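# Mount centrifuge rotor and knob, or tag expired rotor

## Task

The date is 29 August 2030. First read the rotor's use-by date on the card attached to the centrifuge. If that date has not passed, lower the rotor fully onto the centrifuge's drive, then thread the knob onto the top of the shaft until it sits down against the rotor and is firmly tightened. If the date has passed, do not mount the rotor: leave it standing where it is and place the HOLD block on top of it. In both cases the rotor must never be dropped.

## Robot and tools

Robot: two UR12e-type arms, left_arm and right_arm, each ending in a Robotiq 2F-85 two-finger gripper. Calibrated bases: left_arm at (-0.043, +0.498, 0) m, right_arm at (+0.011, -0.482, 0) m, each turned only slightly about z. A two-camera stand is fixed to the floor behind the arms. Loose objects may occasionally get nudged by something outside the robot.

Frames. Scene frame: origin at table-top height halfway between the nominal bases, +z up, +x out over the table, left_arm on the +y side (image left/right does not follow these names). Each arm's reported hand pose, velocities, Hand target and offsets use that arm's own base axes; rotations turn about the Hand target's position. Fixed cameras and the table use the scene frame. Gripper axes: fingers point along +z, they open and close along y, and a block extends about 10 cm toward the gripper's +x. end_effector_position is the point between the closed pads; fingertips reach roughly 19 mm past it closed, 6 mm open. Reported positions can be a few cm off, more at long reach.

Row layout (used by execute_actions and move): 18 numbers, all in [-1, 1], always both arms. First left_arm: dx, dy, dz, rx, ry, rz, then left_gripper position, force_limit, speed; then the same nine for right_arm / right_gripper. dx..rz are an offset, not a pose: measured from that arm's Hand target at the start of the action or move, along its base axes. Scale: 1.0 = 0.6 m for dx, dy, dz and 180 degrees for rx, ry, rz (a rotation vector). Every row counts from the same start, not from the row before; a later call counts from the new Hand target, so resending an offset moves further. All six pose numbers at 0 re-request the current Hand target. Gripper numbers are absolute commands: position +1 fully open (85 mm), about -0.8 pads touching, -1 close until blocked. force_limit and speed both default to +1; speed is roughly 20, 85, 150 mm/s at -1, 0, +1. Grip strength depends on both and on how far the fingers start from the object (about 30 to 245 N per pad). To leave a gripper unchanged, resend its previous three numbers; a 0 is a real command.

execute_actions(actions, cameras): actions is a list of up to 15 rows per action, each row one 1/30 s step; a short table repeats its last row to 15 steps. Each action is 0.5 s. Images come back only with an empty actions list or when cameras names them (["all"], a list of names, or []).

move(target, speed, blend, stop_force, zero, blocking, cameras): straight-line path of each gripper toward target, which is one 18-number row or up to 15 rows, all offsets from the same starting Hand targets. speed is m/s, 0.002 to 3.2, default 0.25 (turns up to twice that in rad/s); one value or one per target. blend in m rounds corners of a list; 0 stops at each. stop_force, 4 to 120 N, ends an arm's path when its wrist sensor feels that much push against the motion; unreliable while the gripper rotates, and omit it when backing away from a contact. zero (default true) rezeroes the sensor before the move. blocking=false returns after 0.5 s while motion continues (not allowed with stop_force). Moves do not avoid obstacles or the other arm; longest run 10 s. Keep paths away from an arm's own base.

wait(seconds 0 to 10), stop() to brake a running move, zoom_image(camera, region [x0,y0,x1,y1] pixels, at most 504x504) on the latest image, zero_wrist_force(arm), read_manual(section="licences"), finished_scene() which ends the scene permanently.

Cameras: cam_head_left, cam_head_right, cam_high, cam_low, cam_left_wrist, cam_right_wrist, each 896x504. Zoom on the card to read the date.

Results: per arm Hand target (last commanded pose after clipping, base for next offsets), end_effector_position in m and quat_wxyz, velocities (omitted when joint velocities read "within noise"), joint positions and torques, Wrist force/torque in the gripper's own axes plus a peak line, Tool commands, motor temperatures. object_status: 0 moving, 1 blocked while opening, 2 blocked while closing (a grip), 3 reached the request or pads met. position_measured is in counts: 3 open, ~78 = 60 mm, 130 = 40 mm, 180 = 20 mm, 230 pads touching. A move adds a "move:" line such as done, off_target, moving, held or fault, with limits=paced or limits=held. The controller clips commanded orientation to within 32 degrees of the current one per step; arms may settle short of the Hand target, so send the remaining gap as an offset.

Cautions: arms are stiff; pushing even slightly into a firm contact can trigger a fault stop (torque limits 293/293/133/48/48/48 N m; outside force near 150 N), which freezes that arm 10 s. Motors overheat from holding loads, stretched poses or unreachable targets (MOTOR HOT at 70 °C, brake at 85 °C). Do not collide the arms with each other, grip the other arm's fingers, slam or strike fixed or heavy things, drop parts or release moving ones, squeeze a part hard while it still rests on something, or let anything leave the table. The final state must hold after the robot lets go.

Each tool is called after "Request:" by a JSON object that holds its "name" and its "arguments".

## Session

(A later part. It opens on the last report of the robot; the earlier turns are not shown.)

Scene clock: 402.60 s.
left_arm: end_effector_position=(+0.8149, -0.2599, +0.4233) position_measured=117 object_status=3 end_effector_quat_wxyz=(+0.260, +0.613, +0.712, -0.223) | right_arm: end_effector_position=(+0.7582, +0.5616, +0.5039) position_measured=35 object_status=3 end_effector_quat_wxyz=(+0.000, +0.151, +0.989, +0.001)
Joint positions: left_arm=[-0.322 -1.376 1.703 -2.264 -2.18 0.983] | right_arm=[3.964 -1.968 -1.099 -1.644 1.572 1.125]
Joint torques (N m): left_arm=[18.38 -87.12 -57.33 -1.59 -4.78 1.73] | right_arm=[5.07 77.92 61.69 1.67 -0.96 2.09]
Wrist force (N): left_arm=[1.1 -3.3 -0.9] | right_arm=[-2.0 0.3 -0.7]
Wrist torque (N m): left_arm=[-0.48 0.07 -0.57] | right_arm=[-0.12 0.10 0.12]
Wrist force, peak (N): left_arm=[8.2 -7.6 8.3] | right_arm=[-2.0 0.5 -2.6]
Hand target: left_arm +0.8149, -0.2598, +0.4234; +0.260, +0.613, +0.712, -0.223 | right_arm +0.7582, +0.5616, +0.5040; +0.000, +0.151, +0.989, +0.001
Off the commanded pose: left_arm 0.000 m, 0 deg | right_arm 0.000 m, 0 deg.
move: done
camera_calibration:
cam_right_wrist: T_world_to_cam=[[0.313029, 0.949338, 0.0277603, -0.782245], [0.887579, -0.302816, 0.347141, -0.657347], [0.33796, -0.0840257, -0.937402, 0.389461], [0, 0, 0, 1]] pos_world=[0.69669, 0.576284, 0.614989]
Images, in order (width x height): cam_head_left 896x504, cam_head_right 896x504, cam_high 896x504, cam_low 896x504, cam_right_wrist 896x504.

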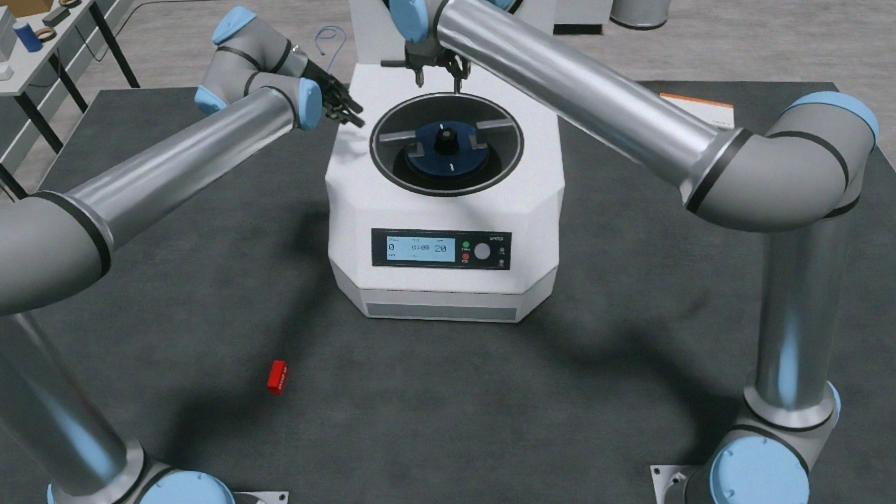

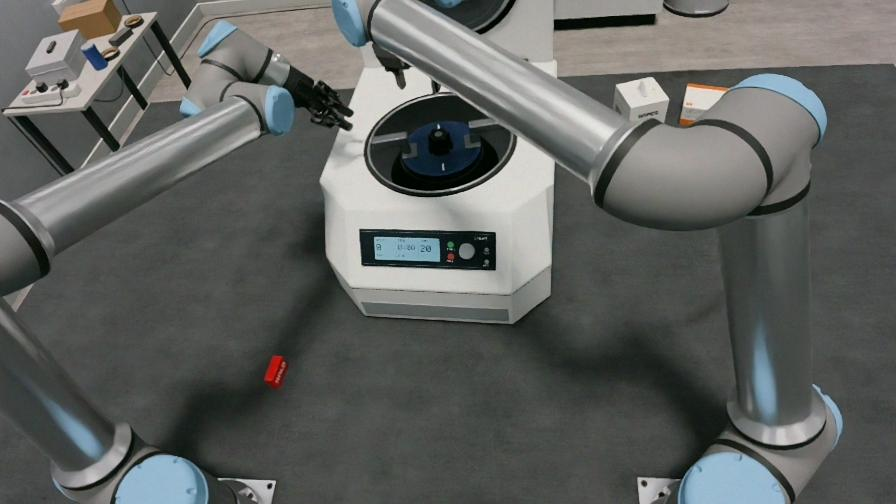

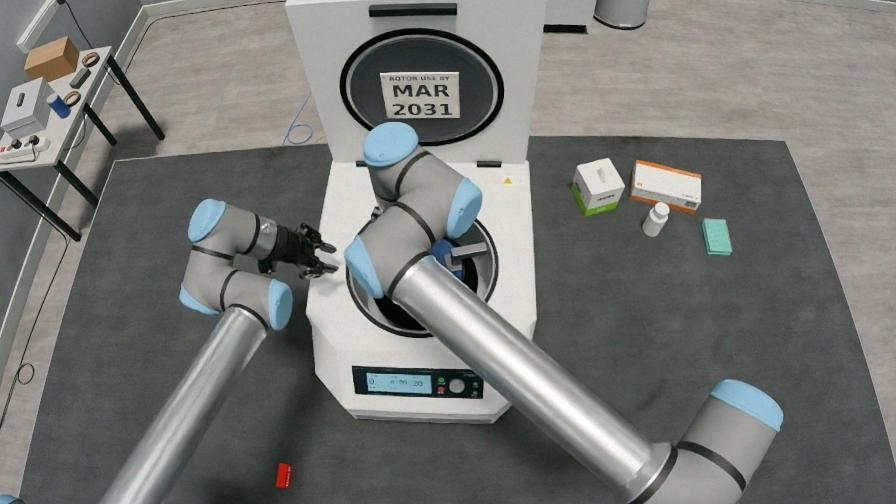

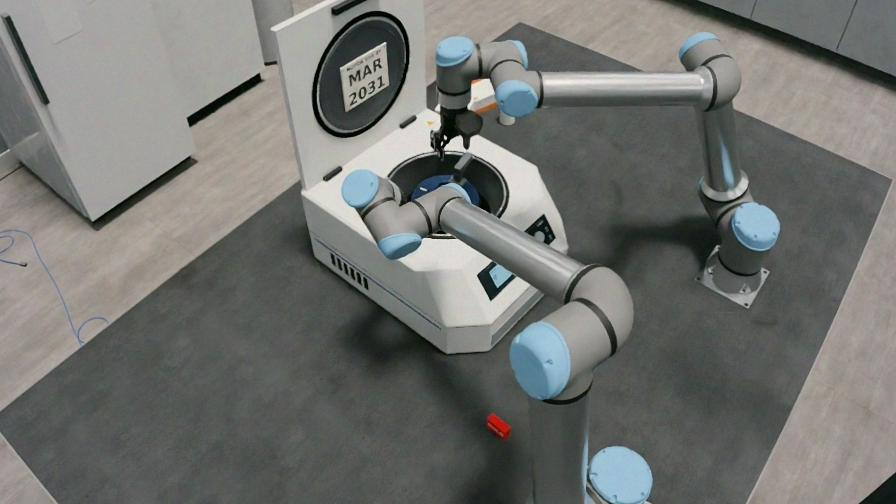

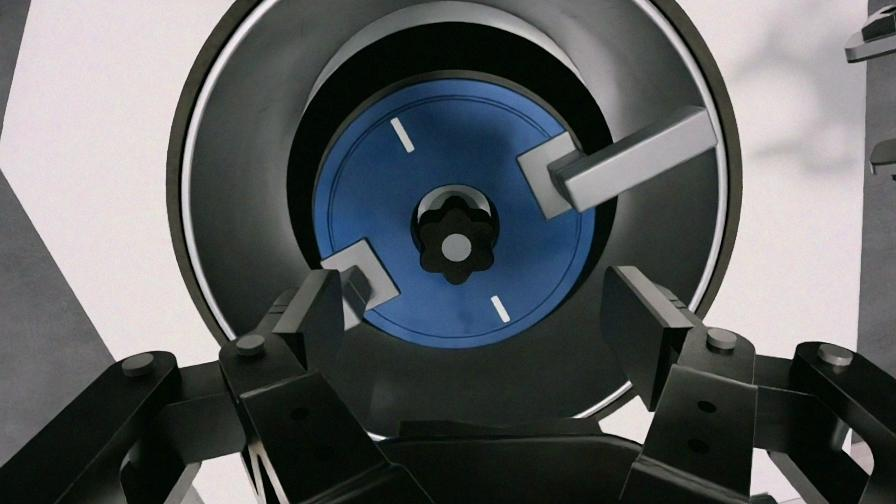

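Request:
{"name": "zoom_image", "arguments": {"camera": "cam_head_left", "region": [365, 85, 529, 200]}}

Request:
{"name": "zoom_image", "arguments": {"camera": "cam_head_left", "region": [425, 112, 470, 157]}}

Request:
{"name": "zoom_image", "arguments": {"camera": "cam_right_wrist", "region": [396, 170, 516, 290]}}

Scaled by 3.073 from the camera's 896x504 image, which has a finer 1280x720 frame.

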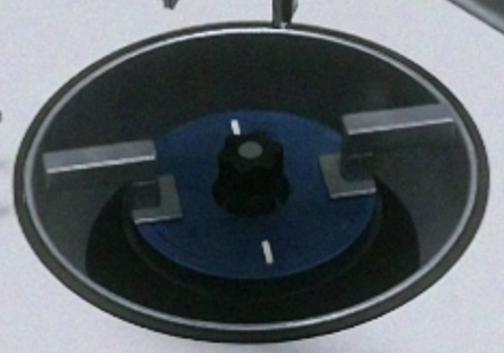

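Scaled by 11.200 from the camera's 896x504 image, which has a finer 1280x720 frame.

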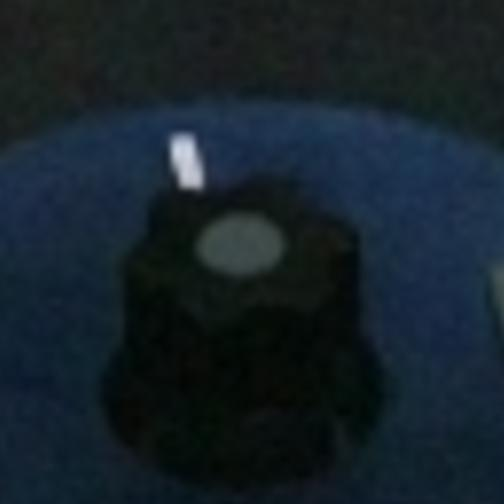

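Scaled by 4.200 from the camera's 896x504 image, which has a finer 1280x720 frame.

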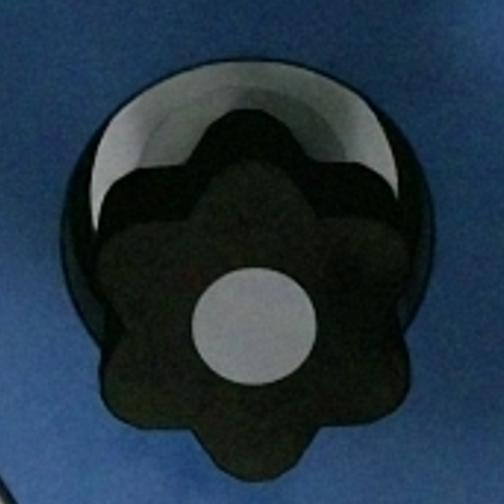

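Request:
{"name": "finished_scene", "arguments": {"scene": 1}}

The scene is finished: the task was done.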